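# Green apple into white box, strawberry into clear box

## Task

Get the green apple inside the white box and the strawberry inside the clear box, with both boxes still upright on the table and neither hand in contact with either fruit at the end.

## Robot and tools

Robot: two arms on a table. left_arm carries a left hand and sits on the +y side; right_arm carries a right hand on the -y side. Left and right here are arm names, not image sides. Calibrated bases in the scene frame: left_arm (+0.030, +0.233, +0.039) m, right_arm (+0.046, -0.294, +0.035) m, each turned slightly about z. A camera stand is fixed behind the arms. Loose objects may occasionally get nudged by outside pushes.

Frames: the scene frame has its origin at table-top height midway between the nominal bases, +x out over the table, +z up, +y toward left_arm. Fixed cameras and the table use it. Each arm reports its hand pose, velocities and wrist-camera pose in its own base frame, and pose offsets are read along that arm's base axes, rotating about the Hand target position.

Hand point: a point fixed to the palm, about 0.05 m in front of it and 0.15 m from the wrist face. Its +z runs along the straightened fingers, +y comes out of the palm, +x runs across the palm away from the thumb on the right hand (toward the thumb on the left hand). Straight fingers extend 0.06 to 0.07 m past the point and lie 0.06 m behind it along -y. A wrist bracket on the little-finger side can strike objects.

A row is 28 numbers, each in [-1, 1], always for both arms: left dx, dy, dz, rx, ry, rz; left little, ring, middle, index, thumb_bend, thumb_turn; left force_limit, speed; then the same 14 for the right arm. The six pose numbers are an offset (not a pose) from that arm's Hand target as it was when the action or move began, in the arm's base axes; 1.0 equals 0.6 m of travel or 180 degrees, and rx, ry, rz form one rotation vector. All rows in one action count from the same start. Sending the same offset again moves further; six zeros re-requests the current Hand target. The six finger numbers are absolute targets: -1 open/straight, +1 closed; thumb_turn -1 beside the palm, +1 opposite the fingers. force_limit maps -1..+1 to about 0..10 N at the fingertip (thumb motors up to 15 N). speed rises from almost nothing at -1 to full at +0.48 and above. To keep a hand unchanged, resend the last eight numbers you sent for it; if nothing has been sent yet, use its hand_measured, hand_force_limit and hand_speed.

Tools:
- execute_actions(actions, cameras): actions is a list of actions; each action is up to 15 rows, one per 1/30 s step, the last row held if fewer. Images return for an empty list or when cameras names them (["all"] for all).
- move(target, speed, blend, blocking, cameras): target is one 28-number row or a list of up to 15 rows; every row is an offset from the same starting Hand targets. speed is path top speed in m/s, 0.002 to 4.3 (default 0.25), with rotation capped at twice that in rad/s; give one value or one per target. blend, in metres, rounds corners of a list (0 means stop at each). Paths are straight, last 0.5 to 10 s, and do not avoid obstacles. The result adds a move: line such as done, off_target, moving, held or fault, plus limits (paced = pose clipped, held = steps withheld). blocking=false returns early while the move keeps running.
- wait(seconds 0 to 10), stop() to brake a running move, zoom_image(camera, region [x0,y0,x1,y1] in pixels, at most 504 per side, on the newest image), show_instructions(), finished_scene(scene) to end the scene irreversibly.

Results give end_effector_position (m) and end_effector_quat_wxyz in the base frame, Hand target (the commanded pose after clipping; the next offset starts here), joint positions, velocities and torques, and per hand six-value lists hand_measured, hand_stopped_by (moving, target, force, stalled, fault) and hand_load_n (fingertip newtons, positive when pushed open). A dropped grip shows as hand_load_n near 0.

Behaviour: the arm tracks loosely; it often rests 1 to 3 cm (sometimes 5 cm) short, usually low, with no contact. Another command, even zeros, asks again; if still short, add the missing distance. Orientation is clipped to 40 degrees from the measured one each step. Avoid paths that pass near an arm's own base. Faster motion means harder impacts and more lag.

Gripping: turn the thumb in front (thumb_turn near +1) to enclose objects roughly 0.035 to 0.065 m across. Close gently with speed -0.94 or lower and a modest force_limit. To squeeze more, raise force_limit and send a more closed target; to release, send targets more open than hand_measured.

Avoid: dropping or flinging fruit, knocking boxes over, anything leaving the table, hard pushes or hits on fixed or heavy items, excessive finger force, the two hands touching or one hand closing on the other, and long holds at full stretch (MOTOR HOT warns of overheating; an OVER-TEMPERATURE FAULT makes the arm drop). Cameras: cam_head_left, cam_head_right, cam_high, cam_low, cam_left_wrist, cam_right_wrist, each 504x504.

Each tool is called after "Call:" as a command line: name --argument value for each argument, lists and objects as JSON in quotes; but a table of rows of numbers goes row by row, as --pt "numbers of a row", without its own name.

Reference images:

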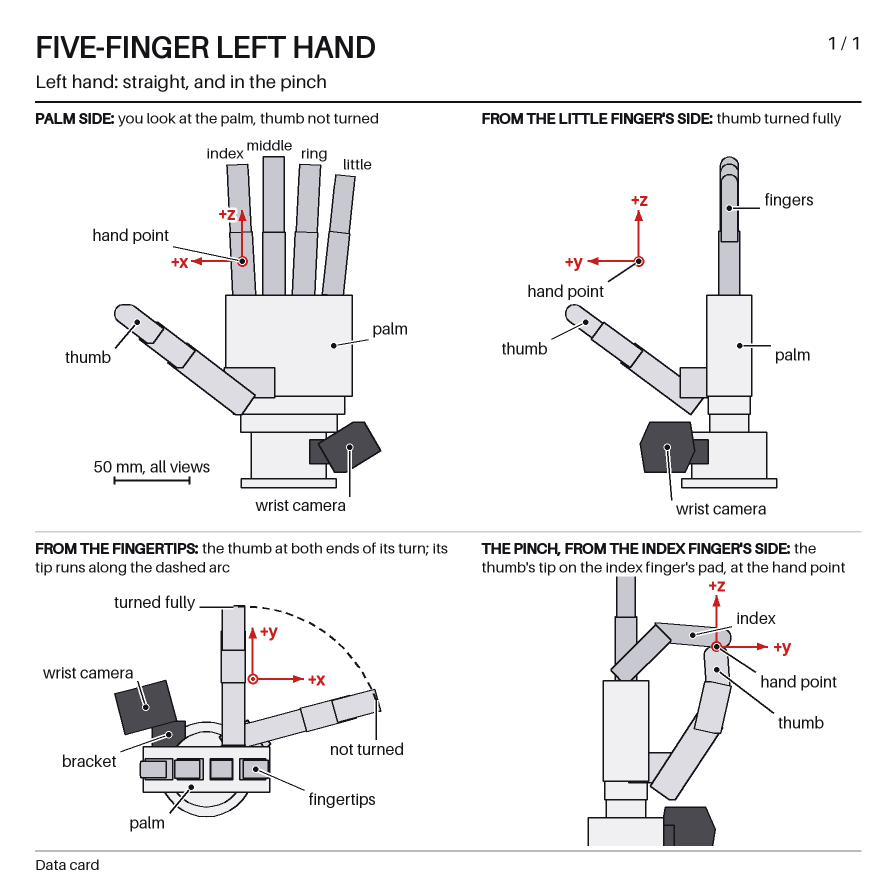

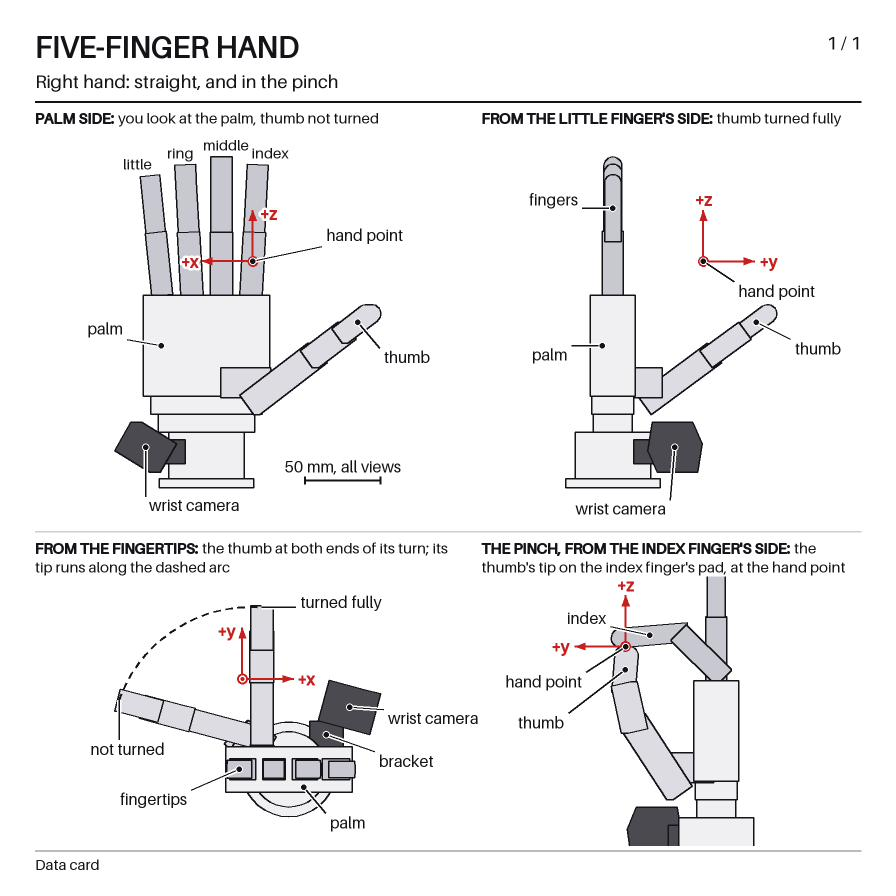

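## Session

Call:
execute_actions --actions '[]'

Scene clock: 0.00 s.
left_arm: end_effector_position=(+0.3944, +0.1276, +0.2335) hand_measured=(-1.000, -1.000, -1.000, -1.000, -1.000, -1.000) hand_load_n=(+0.0, +0.0, +0.0, +0.0, +0.0, +0.0) hand_stopped_by=(target, target, target, target, target, target) hand_force_limit=0.00 hand_speed=-0.80 end_effector_quat_wxyz=(-0.061, +0.996, -0.042, +0.048) | right_arm: end_effector_position=(+0.4543, +0.3813, +0.1127) hand_measured=(-1.000, -1.000, -1.000, -1.000, -1.000, -1.000) hand_load_n=(+0.0, +0.0, +0.0, +0.0, +0.0, +0.0) hand_stopped_by=(target, target, target, target, target, target) hand_force_limit=0.00 hand_speed=-0.80 end_effector_quat_wxyz=(+0.104, +0.792, -0.304, +0.519)
Joint positions: left_arm=[0.448 1.322 1.293 -1.399 -0.062 -1.034] | right_arm=[0.969 2.042 1.699 -1.151 1.113 0.084]
Joint velocities: within noise
Joint torques (N m): no reading
Heat: left arm: hottest waist 38 °C; right arm: hottest wrist pitch 33 °C.
Hand target: left_arm +0.3994, +0.1300, +0.2382; -0.064, +0.996, -0.042, +0.053 | right_arm +0.4582, +0.3871, +0.1182; +0.096, +0.790, -0.309, +0.520
camera_calibration:
cam_left_wrist: T_world_to_cam=[[0.345085, 0.931809, 0.112465, -0.278721], [0.758519, -0.347448, 0.551297, -0.384015], [0.552779, -0.104938, -0.826694, 0.105724], [0, 0, 0, 1]] pos_world=[0.329023, 0.137384, 0.330454]
cam_right_wrist: T_world_to_cam=[[-0.553823, -0.826217, 0.103179, 0.550024], [-0.712704, 0.406327, -0.571797, 0.240757], [0.430504, -0.39021, -0.813881, 0.162342], [0, 0, 0, 1]] pos_world=[0.406315, 0.419961, 0.213041]

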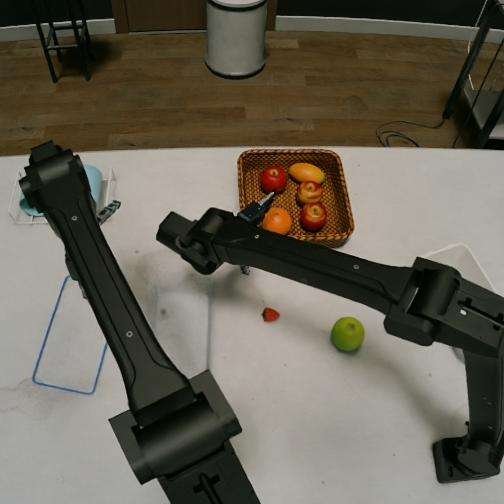

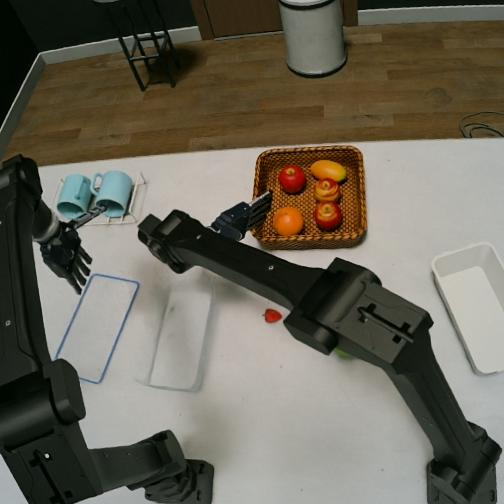

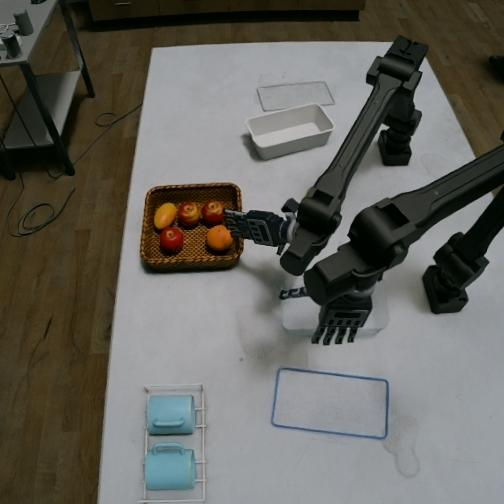

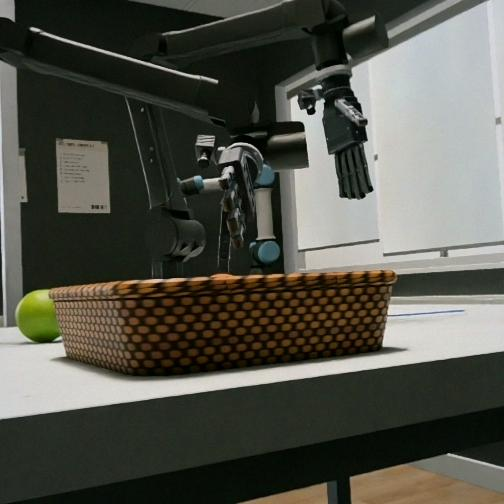

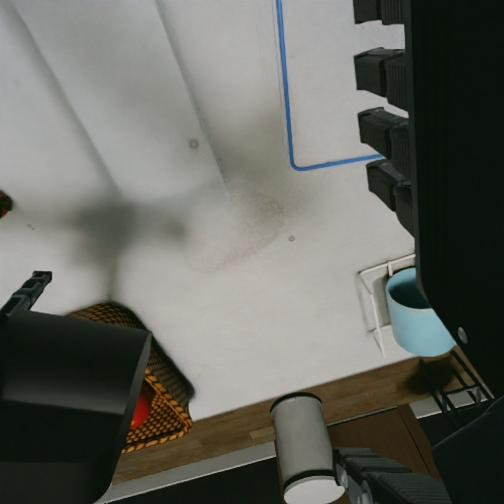

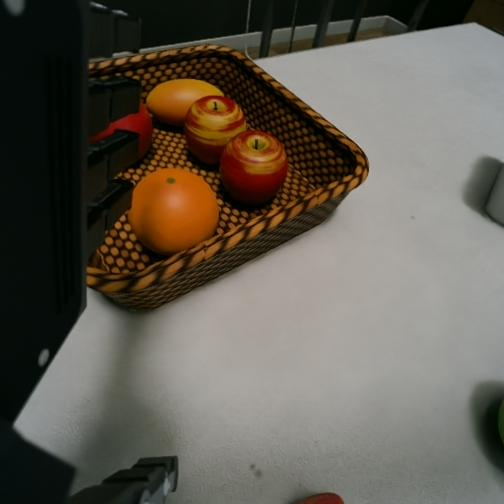

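Call:
move --pt "-0.03 -0.1 -0.05 0.0655 -0.091 -0.1822 -1 -1 -1 -1 -1 1 0 0.2 -0.1 -0.083 0.1 0.1725 0.0505 0.0419 -1 -1 -1 -1 -1 1 0 0.2" --pt "-0.0907 -0.3167 -0.18 0.1964 -0.273 -0.5467 -0.6 -0.6 -0.6 -0.6 -0.5 1 0 0.2 -0.2875 -0.2662 -0.047 0.345 0.101 0.0838 -1 -1 -1 -1 -1 1 0 0.2" --cameras '["all"]' --blend '[0.03,0]' --speed 0.3

Call:
zoom_image --camera "cam_head_left" --region '[90, 220, 250, 400]'

Call:
zoom_image --camera "cam_head_left" --region '[250, 240, 390, 380]'

Call:
zoom_image --camera "cam_head_right" --region '[240, 240, 380, 380]'

Scene clock: 48.37 s.
left_arm: end_effector_position=(+0.3442, -0.0581, +0.1277) hand_measured=(-0.600, -0.600, -0.600, -0.600, -0.500, +1.000) hand_load_n=(+0.0, +0.0, +0.0, +0.0, +0.0, +0.0) hand_stopped_by=(target, target, target, target, target, target) hand_force_limit=0.00 hand_speed=0.20 end_effector_quat_wxyz=(+0.260, -0.478, +0.728, -0.418) | right_arm: end_effector_position=(+0.2815, +0.2294, +0.0857) hand_measured=(-1.000, -1.000, -1.000, -1.000, -1.000, +1.000) hand_load_n=(+0.0, +0.0, +0.0, +0.0, +0.0, +0.0) hand_stopped_by=(target, target, target, target, target, target) hand_force_limit=0.00 hand_speed=0.20 end_effector_quat_wxyz=(-0.335, +0.831, -0.413, +0.163)
Joint positions: left_arm=[0.121 0.837 0.474 -0.252 0.468 0.285] | right_arm=[0.58 1.01 0.56 -0.359 -0.052 -0.047]
Joint torques (N m): left_arm=[-0.5 -4.66 9.7 2.1 0.47 0.07] | right_arm=[-1.08 -5.71 8.83 2.06 -0.03 -0.14]
Heat: left arm: hottest elbow 41 °C; right arm: hottest shoulder 36 °C.
Hand target: left_arm +0.3450, -0.0601, +0.1304; +0.268, -0.465, +0.731, -0.422 | right_arm +0.2856, +0.2273, +0.0899; -0.343, +0.827, -0.412, +0.171
Off the commanded pose: left_arm 0.003 m, 2 deg | right_arm 0.006 m, 1 deg.
move: done
camera_calibration:
cam_left_wrist: T_world_to_cam=[[0.375531, -0.444968, 0.813006, -0.256353], [-0.838892, -0.536108, 0.0940694, 0.245169], [0.394001, -0.71735, -0.574606, 0.0133052], [0, 0, 0, 1]] pos_world=[0.296697, 0.0269124, 0.192999]
cam_right_wrist: T_world_to_cam=[[-0.447355, -0.645681, -0.618846, 0.322182], [-0.888849, 0.397654, 0.227638, 0.14687], [0.0991051, 0.651895, -0.751805, 0.0043046], [0, 0, 0, 1]] pos_world=[0.274248, 0.146817, 0.169184]

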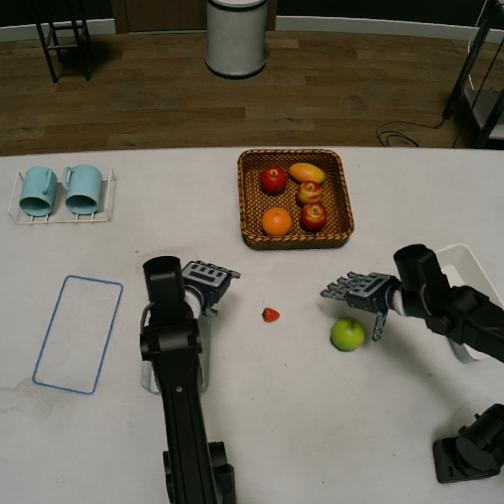

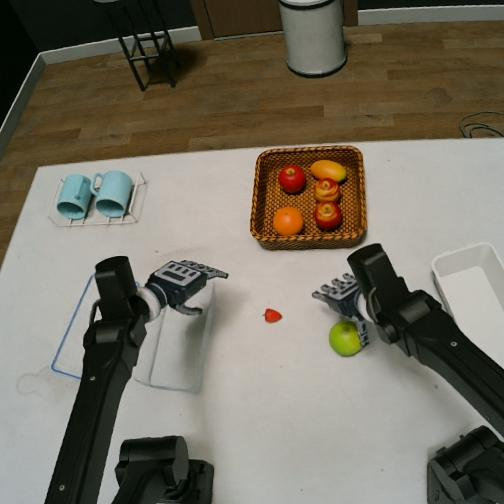

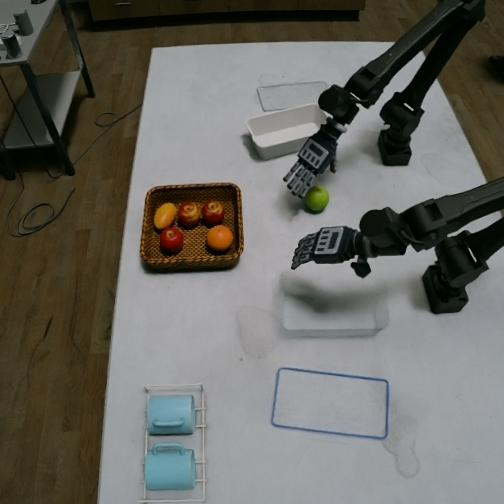

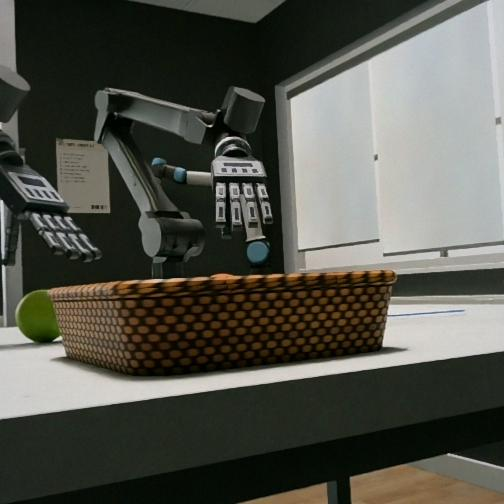

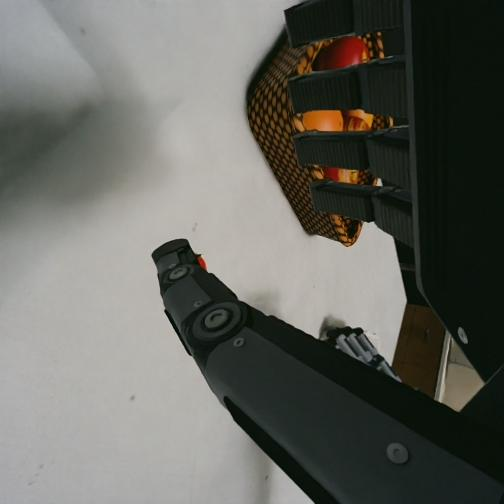

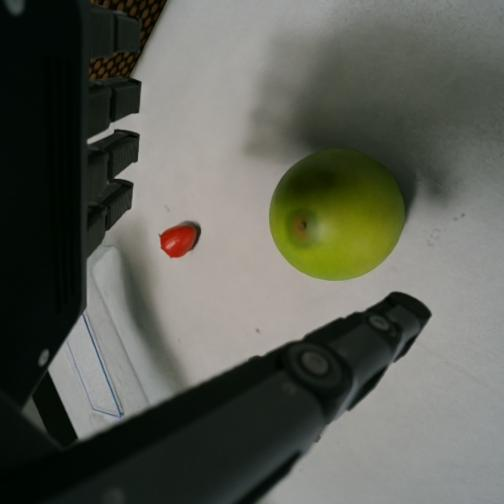

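Scaled by 2.800.

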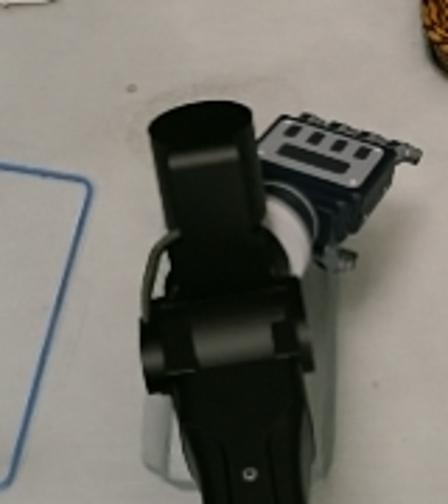

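Scaled by 3.600.

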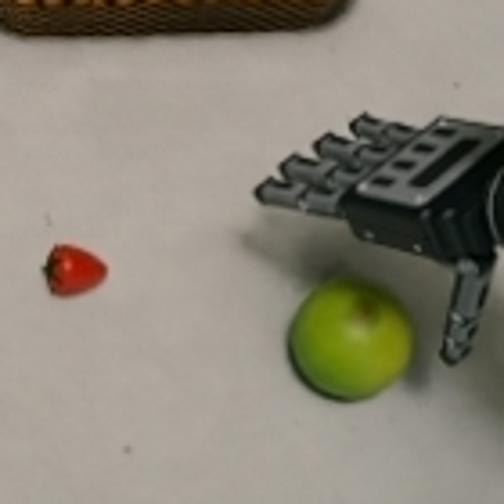

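Scaled by 3.600.

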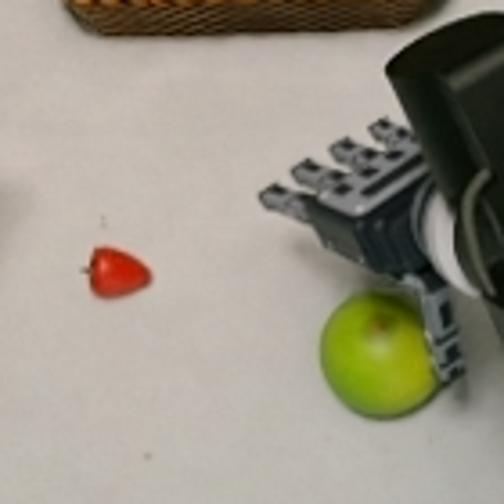

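Call:
move --target '[0.0083,-0.125,-0.1167,0,0,0,-0.6,-0.6,-0.6,-0.6,-0.5,1,-0.6,0.2, -0.0027,0.0062,-0.15,0,0,0,-1,-1,-1,-1,-1,1,0,0.2]' --cameras '["all"]' --speed 0.15

Call:
zoom_image --camera "cam_head_left" --region '[250, 260, 390, 400]'

Scene clock: 68.00 s.
left_arm: end_effector_position=(+0.3505, -0.1317, +0.0650) hand_measured=(-0.600, -0.600, -0.600, -0.600, -0.500, +1.000) hand_load_n=(+0.0, +0.0, +0.0, +0.0, +0.0, +0.5) hand_stopped_by=(target, target, target, target, target, target) hand_force_limit=-0.60 hand_speed=0.20 end_effector_quat_wxyz=(+0.273, -0.461, +0.731, -0.421) | right_arm: end_effector_position=(+0.2844, +0.2302, +0.0043) hand_measured=(-1.000, -1.000, -1.000, -1.000, -1.000, +1.000) hand_load_n=(+0.0, +0.0, +0.0, +0.0, +0.0, +0.0) hand_stopped_by=(target, target, target, target, target, target) hand_force_limit=0.00 hand_speed=0.20 end_effector_quat_wxyz=(-0.344, +0.826, -0.412, +0.171)
Joint positions: left_arm=[-0.191 1.008 0.343 0.133 0.209 0.134] | right_arm=[0.58 1.207 0.412 0.012 -0.047 -0.047]
Joint torques (N m): left_arm=[-0.62 -3.6 8.58 2.13 -0.02 -0.2] | right_arm=[0.62 -4.54 7.31 2.24 0.19 -0.08]
Heat: left arm: hottest elbow 41 °C; right arm: hottest elbow 35 °C.
Hand target: left_arm +0.3500, -0.1351, +0.0603; +0.268, -0.465, +0.731, -0.422 | right_arm +0.2841, +0.2311, +0.0000; -0.343, +0.827, -0.412, +0.171
Off the commanded pose: left_arm 0.006 m, 1 deg | right_arm 0.005 m, 0 deg.
move: done
camera_calibration:
cam_left_wrist: T_world_to_cam=[[0.339769, -0.466811, 0.816483, -0.231089], [-0.851037, -0.522153, 0.0556158, 0.225454], [0.400367, -0.713753, -0.574685, -0.0797129], [0, 0, 0, 1]] pos_world=[0.302301, -0.0470489, 0.130332]
cam_right_wrist: T_world_to_cam=[[-0.433869, -0.636591, -0.637581, 0.267758], [-0.892956, 0.398036, 0.210231, 0.168832], [0.119949, 0.660544, -0.741144, -0.0656162], [0, 0, 0, 1]] pos_world=[0.274802, 0.146594, 0.0865926]

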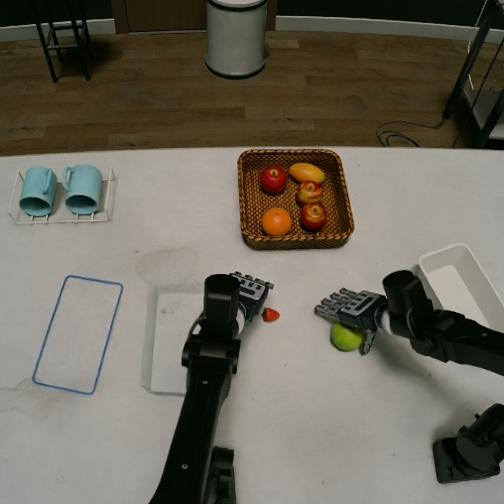

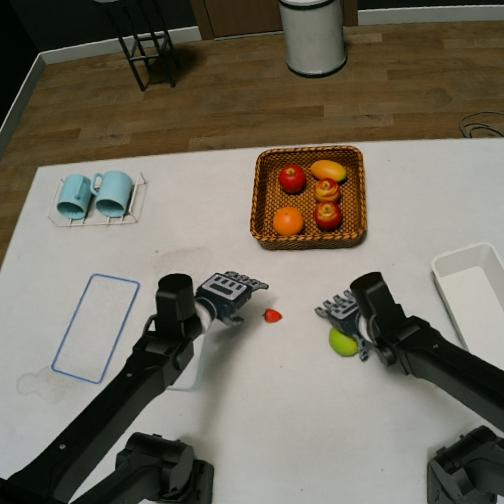

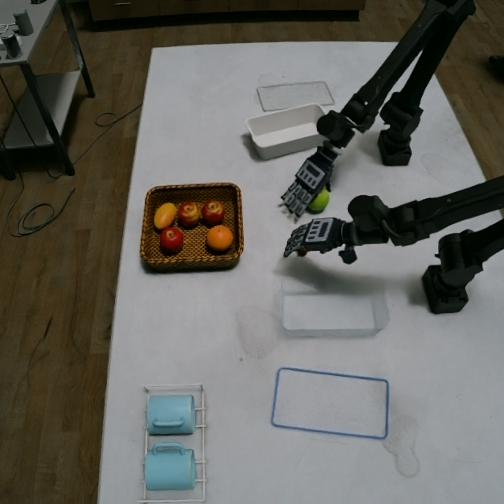

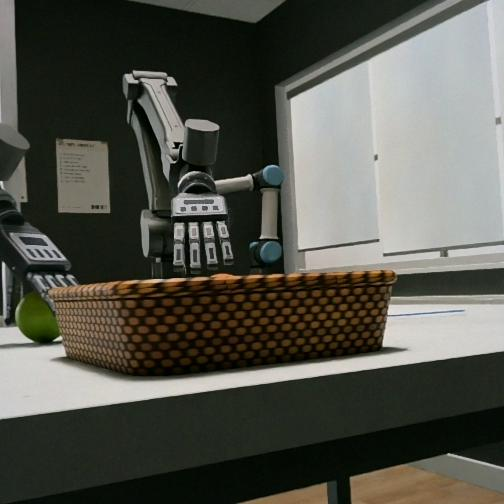

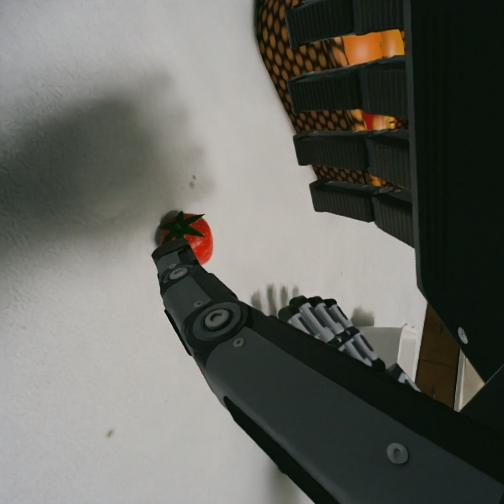

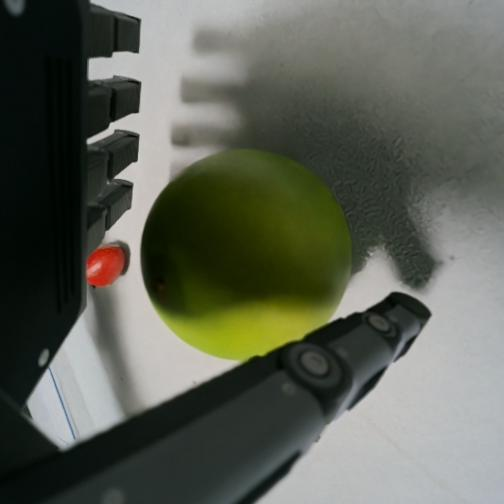

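Scaled by 3.600.

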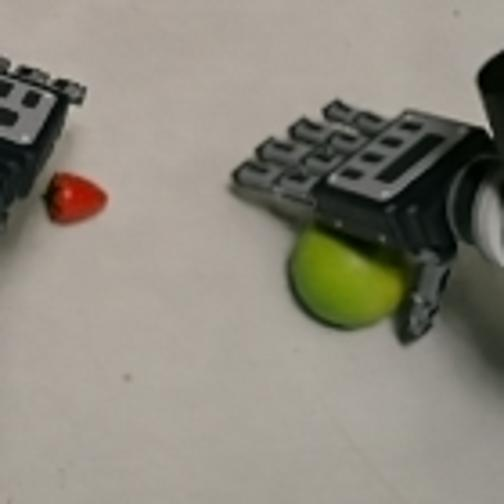

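Call:
move --pt "0 0 0 0 0 0 -0.6 -0.6 -0.6 -0.6 -0.5 1 -0.6 0.2 0 0 -0.007 0 0 0 -1 -1 -1 -1 -1 1 -0.1 0.2" --pt "0 0 0 0 0 0 -0.6 -0.6 -0.6 -0.6 -0.5 1 -0.6 0.2 0 0 -0.007 0 0 0 0.8 -0.05 0.15 0.15 -0.2 1 -0.1 -0.8" --cameras '["cam_right_wrist"]' --speed 0.1

Scene clock: 80.27 s.
left_arm: end_effector_position=(+0.3505, -0.1318, +0.0651) hand_measured=(-0.600, -0.600, -0.600, -0.600, -0.500, +1.000) hand_load_n=(+0.0, +0.0, -0.5, +0.0, +0.0, +0.0) hand_stopped_by=(target, target, target, target, target, target) hand_force_limit=-0.60 hand_speed=0.20 end_effector_quat_wxyz=(+0.273, -0.461, +0.731, -0.421) | right_arm: end_effector_position=(+0.2855, +0.2309, +0.0010) hand_measured=(+0.800, -0.078, -0.356, -0.376, -0.686, +1.000) hand_load_n=(+0.0, +6.5, +3.5, +2.0, +14.5, +5.0) hand_stopped_by=(target, force, force, force, force, target) hand_force_limit=-0.10 hand_speed=-0.80 end_effector_quat_wxyz=(-0.346, +0.826, -0.411, +0.172)
Joint positions: left_arm=[-0.191 1.008 0.343 0.134 0.209 0.134] | right_arm=[0.58 1.222 0.409 0.033 -0.047 -0.047]
Joint torques (N m): left_arm=[-0.62 -3.43 8.58 2.24 -0.01 -0.18] | right_arm=[0.62 -4.72 7.19 2.03 0.16 -0.07]
Heat: left arm: hottest elbow 42 °C; right arm: hottest shoulder 34 °C.
Hand target: left_arm +0.3500, -0.1351, +0.0604; +0.268, -0.465, +0.731, -0.422 | right_arm +0.2841, +0.2311, -0.0043; -0.343, +0.827, -0.412, +0.171
Off the commanded pose: left_arm 0.006 m, 1 deg | right_arm 0.005 m, 0 deg.
move: done
camera_calibration:
cam_right_wrist: T_world_to_cam=[[-0.43224, -0.635501, -0.639771, 0.265911], [-0.893489, 0.397685, 0.208625, 0.170551], [0.121846, 0.661804, -0.739709, -0.0695517], [0, 0, 0, 1]] pos_world=[0.275798, 0.147191, 0.0830928]
Images, in order (width x height): cam_right_wrist 504x504.

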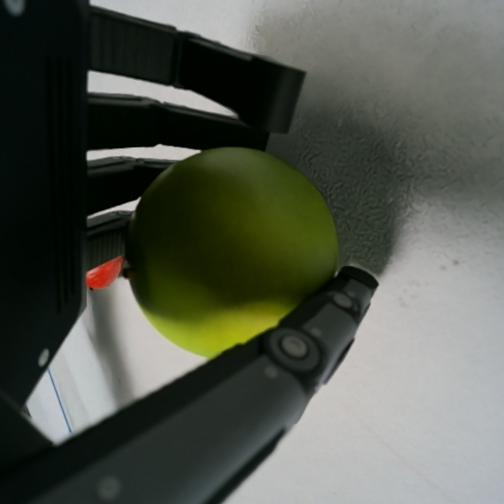

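Call:
move --pt "0 0 0 0 0 0 -0.6 -0.6 -0.6 -0.6 -0.5 1 -0.6 0.2 0 0 0.1167 0 0 -0.01 0.8 -0.05 0.15 0.15 -0.2 1 -0.1 -0.8" --pt "0.0117 -0.0607 -0.0507 0 0 0 -0.6 -0.6 -0.6 -0.6 -0.5 1 -0.6 0.2 0.1182 -0.4768 0.2238 0 0 -0.1239 0.8 -0.05 0.15 0.15 -0.2 1 -0.1 -0.8" --cameras '["all"]' --blend '[0.03,0]' --speed '[0.12,0.2]'

Call:
zoom_image --camera "cam_head_left" --region '[384, 220, 504, 360]'

Call:
zoom_image --camera "cam_head_right" --region '[210, 240, 330, 360]'

Call:
zoom_image --camera "cam_left_wrist" --region '[100, 130, 300, 330]'

Scene clock: 103.03 s.
left_arm: end_effector_position=(+0.3588, -0.1682, +0.0356) hand_measured=(-0.600, -0.600, -0.600, -0.600, -0.500, +1.000) hand_load_n=(+0.0, +0.0, +0.0, +0.0, +0.0, +0.0) hand_stopped_by=(target, target, target, target, target, target) hand_force_limit=-0.60 hand_speed=0.20 end_effector_quat_wxyz=(+0.274, -0.461, +0.731, -0.422) | right_arm: end_effector_position=(+0.3331, -0.0438, +0.1043) hand_measured=(+0.800, -0.078, -0.356, -0.376, -0.686, +1.000) hand_load_n=(+0.0, +6.5, +3.5, +2.0, +14.5, +5.0) hand_stopped_by=(target, force, force, force, force, target) hand_force_limit=-0.10 hand_speed=-0.80 end_effector_quat_wxyz=(-0.297, +0.735, -0.573, +0.210)
Joint positions: left_arm=[-0.323 1.181 0.336 0.326 0.095 0.066] | right_arm=[-0.372 1.012 0.635 -0.566 -0.43 -0.477]
Joint torques (N m): left_arm=[-0.38 -4.54 7.46 2.28 -0.06 -0.19] | right_arm=[-1.08 -4.66 14.34 1.09 -0.37 -0.13]
Heat: left arm: hottest elbow 42 °C; right arm: hottest elbow 35 °C.
Hand target: left_arm +0.3570, -0.1714, +0.0300; +0.268, -0.465, +0.730, -0.422 | right_arm +0.3550, -0.0551, +0.1301; -0.304, +0.731, -0.564, +0.234
Off the commanded pose: left_arm 0.007 m, 1 deg | right_arm 0.036 m, 3 deg.
move: off_target (right_arm)
camera_calibration:
cam_left_wrist: T_world_to_cam=[[0.338444, -0.465414, 0.81783, -0.226269], [-0.850873, -0.522508, 0.0547678, 0.214992], [0.401833, -0.714405, -0.572848, -0.126645], [0, 0, 0, 1]] pos_world=[0.3104, -0.0834498, 0.100726]
cam_right_wrist: T_world_to_cam=[[-0.675019, -0.41417, -0.610583, 0.265505], [-0.663885, 0.70201, 0.257759, 0.232418], [0.321879, 0.579349, -0.748831, 0.113563], [0, 0, 0, 1]] pos_world=[0.296966, -0.118988, 0.187244]

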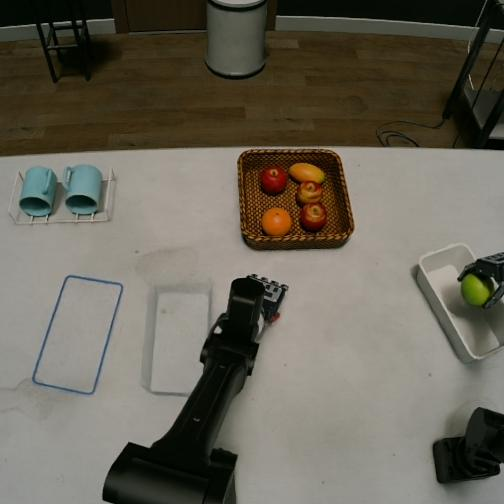

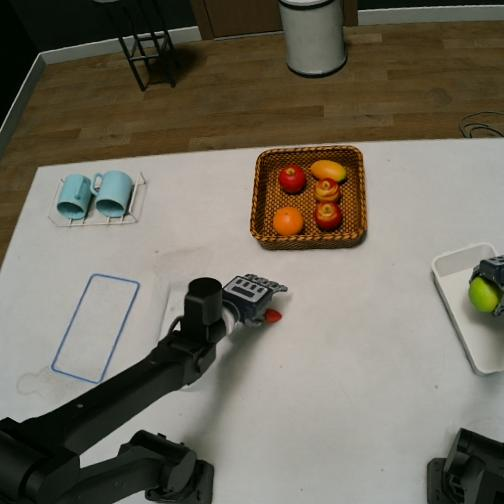

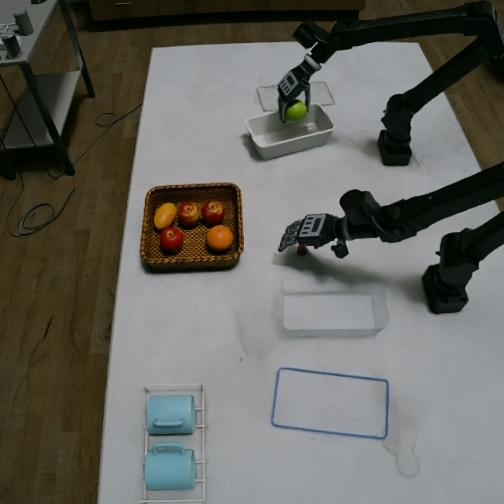

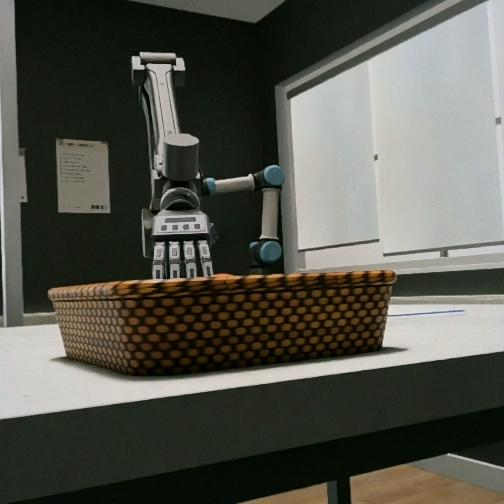

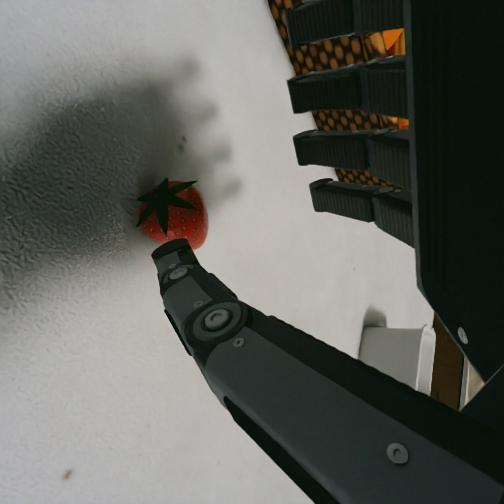

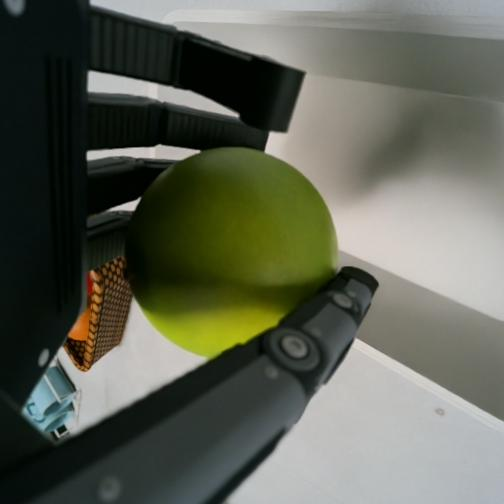

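Scaled by 3.600.

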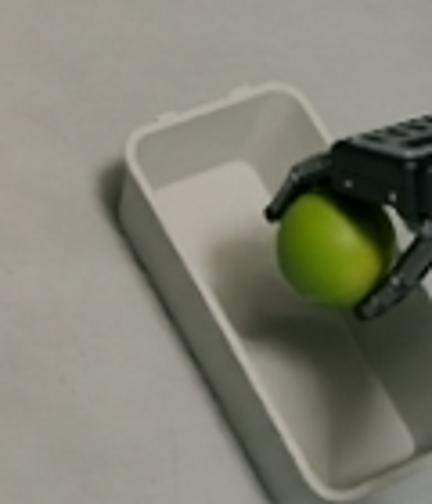

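Scaled by 4.200.

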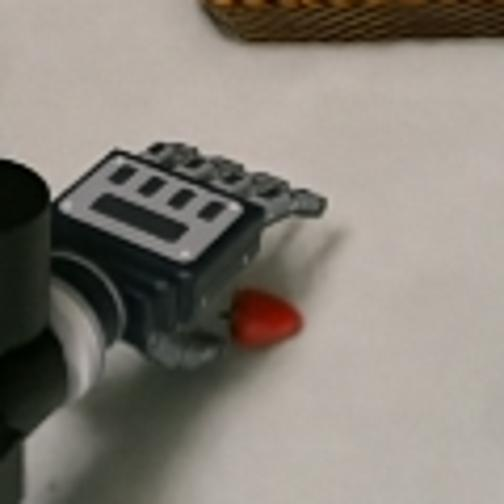

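Scaled by 2.520.

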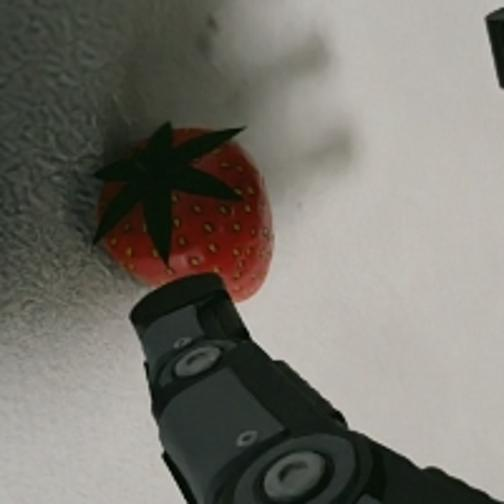

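Call:
move --pt "0.0017 -0.0017 -0.0742 0 0 0 -0.6 -0.6 -0.6 -0.6 -0.5 1 -0.6 0.2 -0.005 0.0085 -0.115 0 0 0 0.8 -0.05 0.15 0.15 -0.2 1 -0.1 -0.8" --cameras '["all"]' --speed 0.12

Call:
zoom_image --camera "cam_head_left" --region '[384, 220, 504, 360]'

Call:
zoom_image --camera "cam_left_wrist" --region '[100, 130, 300, 330]'

Call:
zoom_image --camera "cam_high" --region '[220, 60, 360, 200]'

Scene clock: 124.90 s.
left_arm: end_effector_position=(+0.3613, -0.1698, -0.0082) hand_measured=(-0.600, -0.600, -0.600, -0.600, -0.500, +1.000) hand_load_n=(+0.0, +0.0, +0.0, +0.0, +0.0, +0.0) hand_stopped_by=(target, target, target, target, target, target) hand_force_limit=-0.60 hand_speed=0.20 end_effector_quat_wxyz=(+0.274, -0.461, +0.730, -0.423) | right_arm: end_effector_position=(+0.3454, -0.0490, +0.0584) hand_measured=(+0.800, -0.078, -0.356, -0.376, -0.686, +1.000) hand_load_n=(+0.0, +6.5, +3.5, +2.0, +14.5, +5.0) hand_stopped_by=(target, force, force, force, force, target) hand_force_limit=-0.10 hand_speed=-0.80 end_effector_quat_wxyz=(-0.300, +0.733, -0.567, +0.227)
Joint positions: left_arm=[-0.326 1.389 0.299 0.573 0.093 0.065] | right_arm=[-0.372 1.111 0.553 -0.35 -0.428 -0.477]
Joint torques (N m): left_arm=[-0.56 -6.01 5.56 2.29 -0.05 -0.18] | right_arm=[0.15 -5.42 9.05 2.18 -0.18 -0.04]
Heat: left arm: hottest elbow 42 °C; right arm: hottest elbow 39 °C.
Hand target: left_arm +0.3581, -0.1725, -0.0145; +0.268, -0.465, +0.730, -0.422 | right_arm +0.3520, -0.0499, +0.0611; -0.304, +0.731, -0.564, +0.234
Off the commanded pose: left_arm 0.008 m, 1 deg | right_arm 0.007 m, 1 deg.
move: done
camera_calibration:
cam_left_wrist: T_world_to_cam=[[0.336671, -0.464957, 0.818821, -0.191299], [-0.851062, -0.522351, 0.0533166, 0.218762], [0.402922, -0.714817, -0.571568, -0.154409], [0, 0, 0, 1]] pos_world=[0.3128, -0.0850493, 0.0567209]
cam_right_wrist: T_world_to_cam=[[-0.655428, -0.422902, -0.625754, 0.237259], [-0.671124, 0.706149, 0.225714, 0.260719], [0.346421, 0.567898, -0.746649, 0.0691923], [0, 0, 0, 1]] pos_world=[0.306511, -0.123063, 0.141281]

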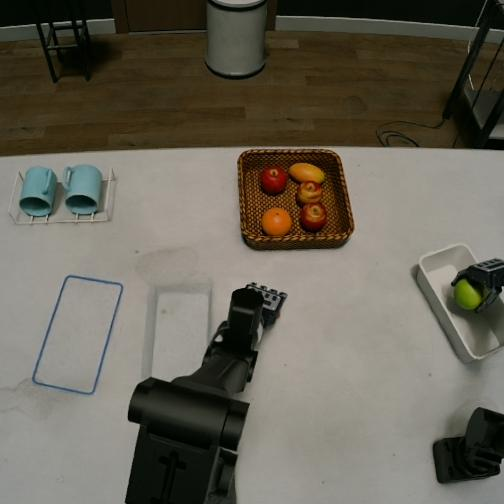

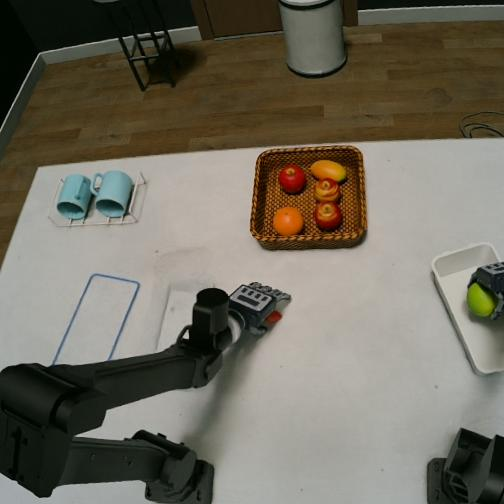

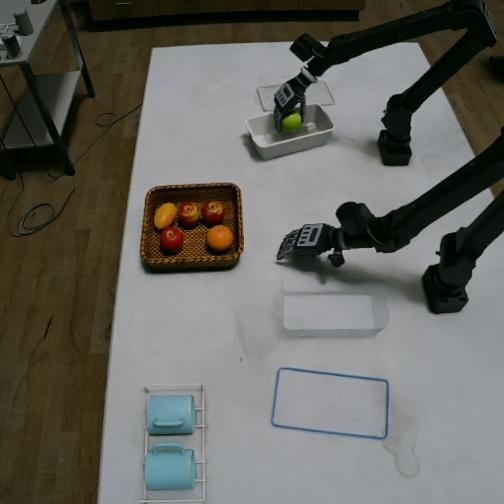

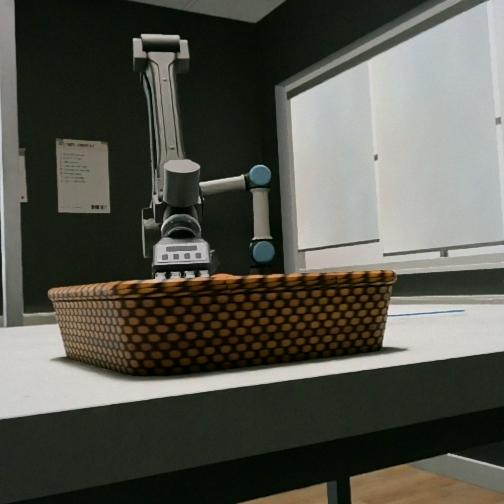

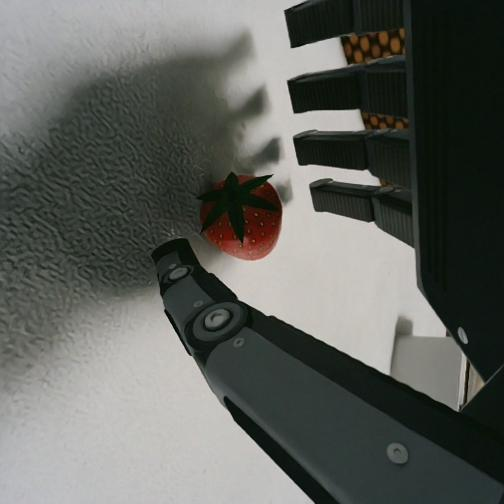

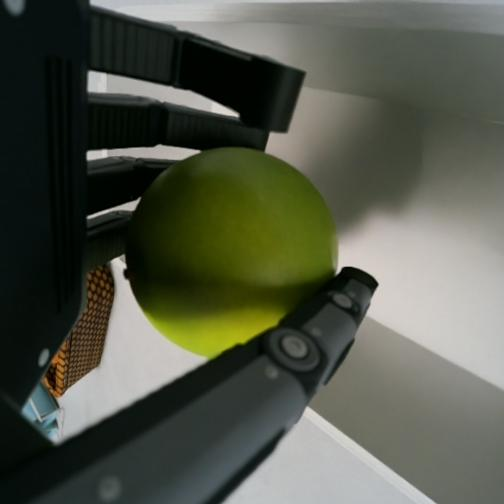

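Scaled by 3.600.

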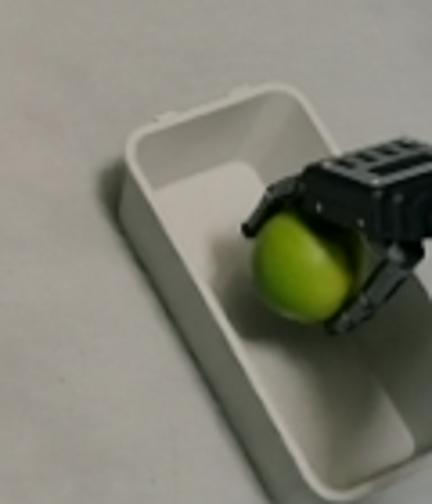

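Scaled by 2.520.

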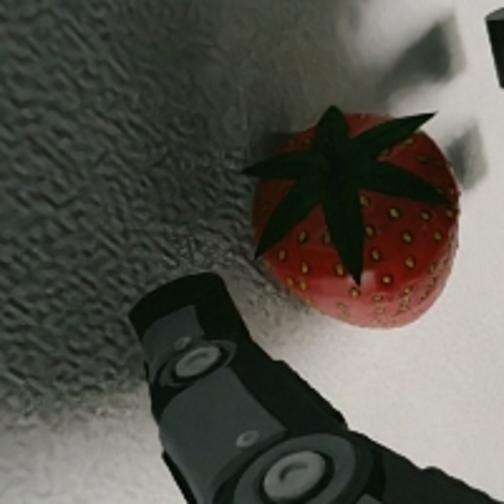

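Scaled by 3.600.

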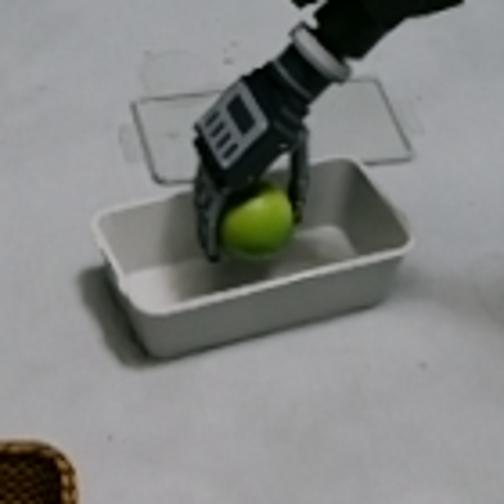

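Call:
move --pt "0 0 0 0 0 0 -0.6 -0.6 0.2 0.2 0.1 1 -0.5 -0.82 0.0138 0.0135 -0.087 0 0 0 0.8 -0.05 0.15 0.15 -0.2 1 -0.1 -0.8" --cameras '["cam_head_left","cam_high","cam_left_wrist","cam_right_wrist"]' --speed 0.08

Call:
zoom_image --camera "cam_head_left" --region '[384, 220, 504, 360]'

Call:
zoom_image --camera "cam_high" --region '[220, 60, 360, 200]'

Scene clock: 134.57 s.
left_arm: end_effector_position=(+0.3613, -0.1698, -0.0084) hand_measured=(-0.600, -0.600, -0.122, -0.136, -0.256, +1.000) hand_load_n=(+0.0, +0.0, +3.5, +1.5, +4.0, +0.0) hand_stopped_by=(target, target, force, force, force, target) hand_force_limit=-0.50 hand_speed=-0.82 end_effector_quat_wxyz=(+0.274, -0.461, +0.730, -0.423) | right_arm: end_effector_position=(+0.3549, -0.0450, +0.0084) hand_measured=(+0.800, -0.078, -0.356, -0.376, -0.686, +1.000) hand_load_n=(+0.0, +6.5, +3.5, +2.0, +15.0, +5.0) hand_stopped_by=(target, force, force, force, force, target) hand_force_limit=-0.10 hand_speed=-0.80 end_effector_quat_wxyz=(-0.299, +0.732, -0.567, +0.231)
Joint positions: left_arm=[-0.326 1.389 0.299 0.573 0.093 0.064] | right_arm=[-0.345 1.253 0.487 -0.125 -0.406 -0.451]
Joint torques (N m): left_arm=[-0.44 -5.77 5.56 2.28 -0.05 -0.19] | right_arm=[0.62 -6.3 7.79 2.03 -0.15 0.03]
Heat: left arm: hottest elbow 41 °C; right arm: hottest elbow 38 °C.
Hand target: left_arm +0.3581, -0.1726, -0.0145; +0.268, -0.465, +0.730, -0.422 | right_arm +0.3601, -0.0418, +0.0088; -0.304, +0.731, -0.564, +0.234
Off the commanded pose: left_arm 0.007 m, 1 deg | right_arm 0.006 m, 1 deg.
move: done
camera_calibration:
cam_left_wrist: T_world_to_cam=[[0.337201, -0.464737, 0.818728, -0.19136], [-0.850899, -0.522564, 0.053826, 0.218669], [0.402823, -0.714805, -0.571654, -0.154429], [0, 0, 0, 1]] pos_world=[0.3128, -0.0850499, 0.056622]
cam_right_wrist: T_world_to_cam=[[-0.654107, -0.422856, -0.627166, 0.213375], [-0.668753, 0.710716, 0.218293, 0.274888], [0.35343, 0.562207, -0.74767, 0.0235067], [0, 0, 0, 1]] pos_world=[0.315095, -0.118356, 0.0913905]
Images, in order (width x height): cam_head_left 504x504, cam_high 504x504, cam_left_wrist 504x504, cam_right_wrist 504x504.

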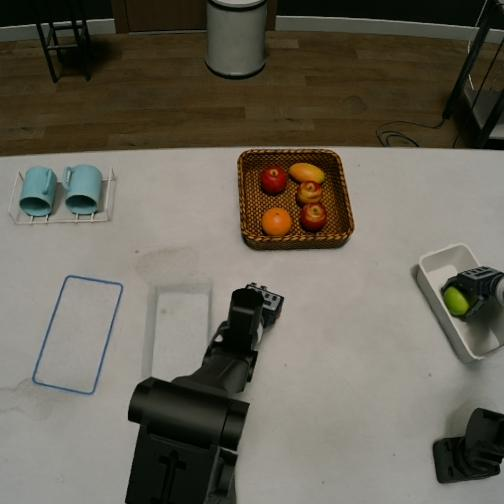

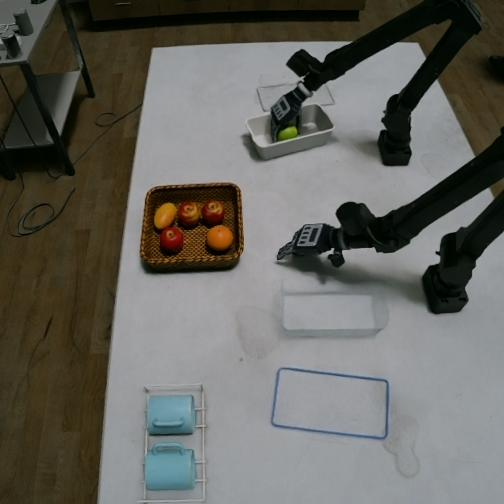

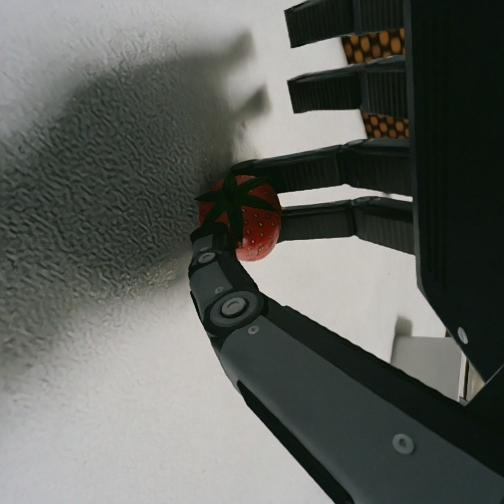

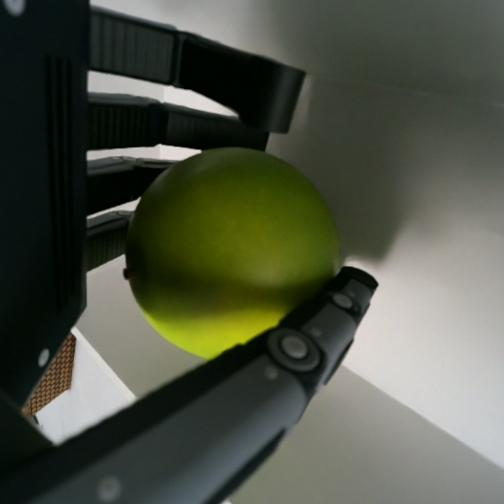

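Scaled by 3.600.

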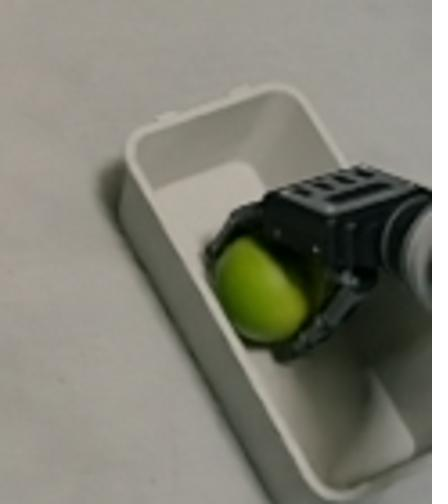

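Scaled by 3.600.

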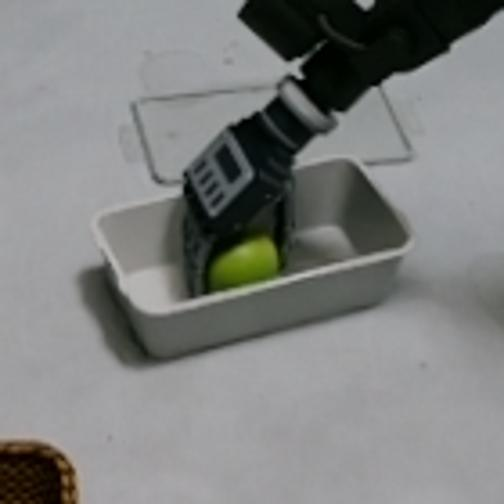

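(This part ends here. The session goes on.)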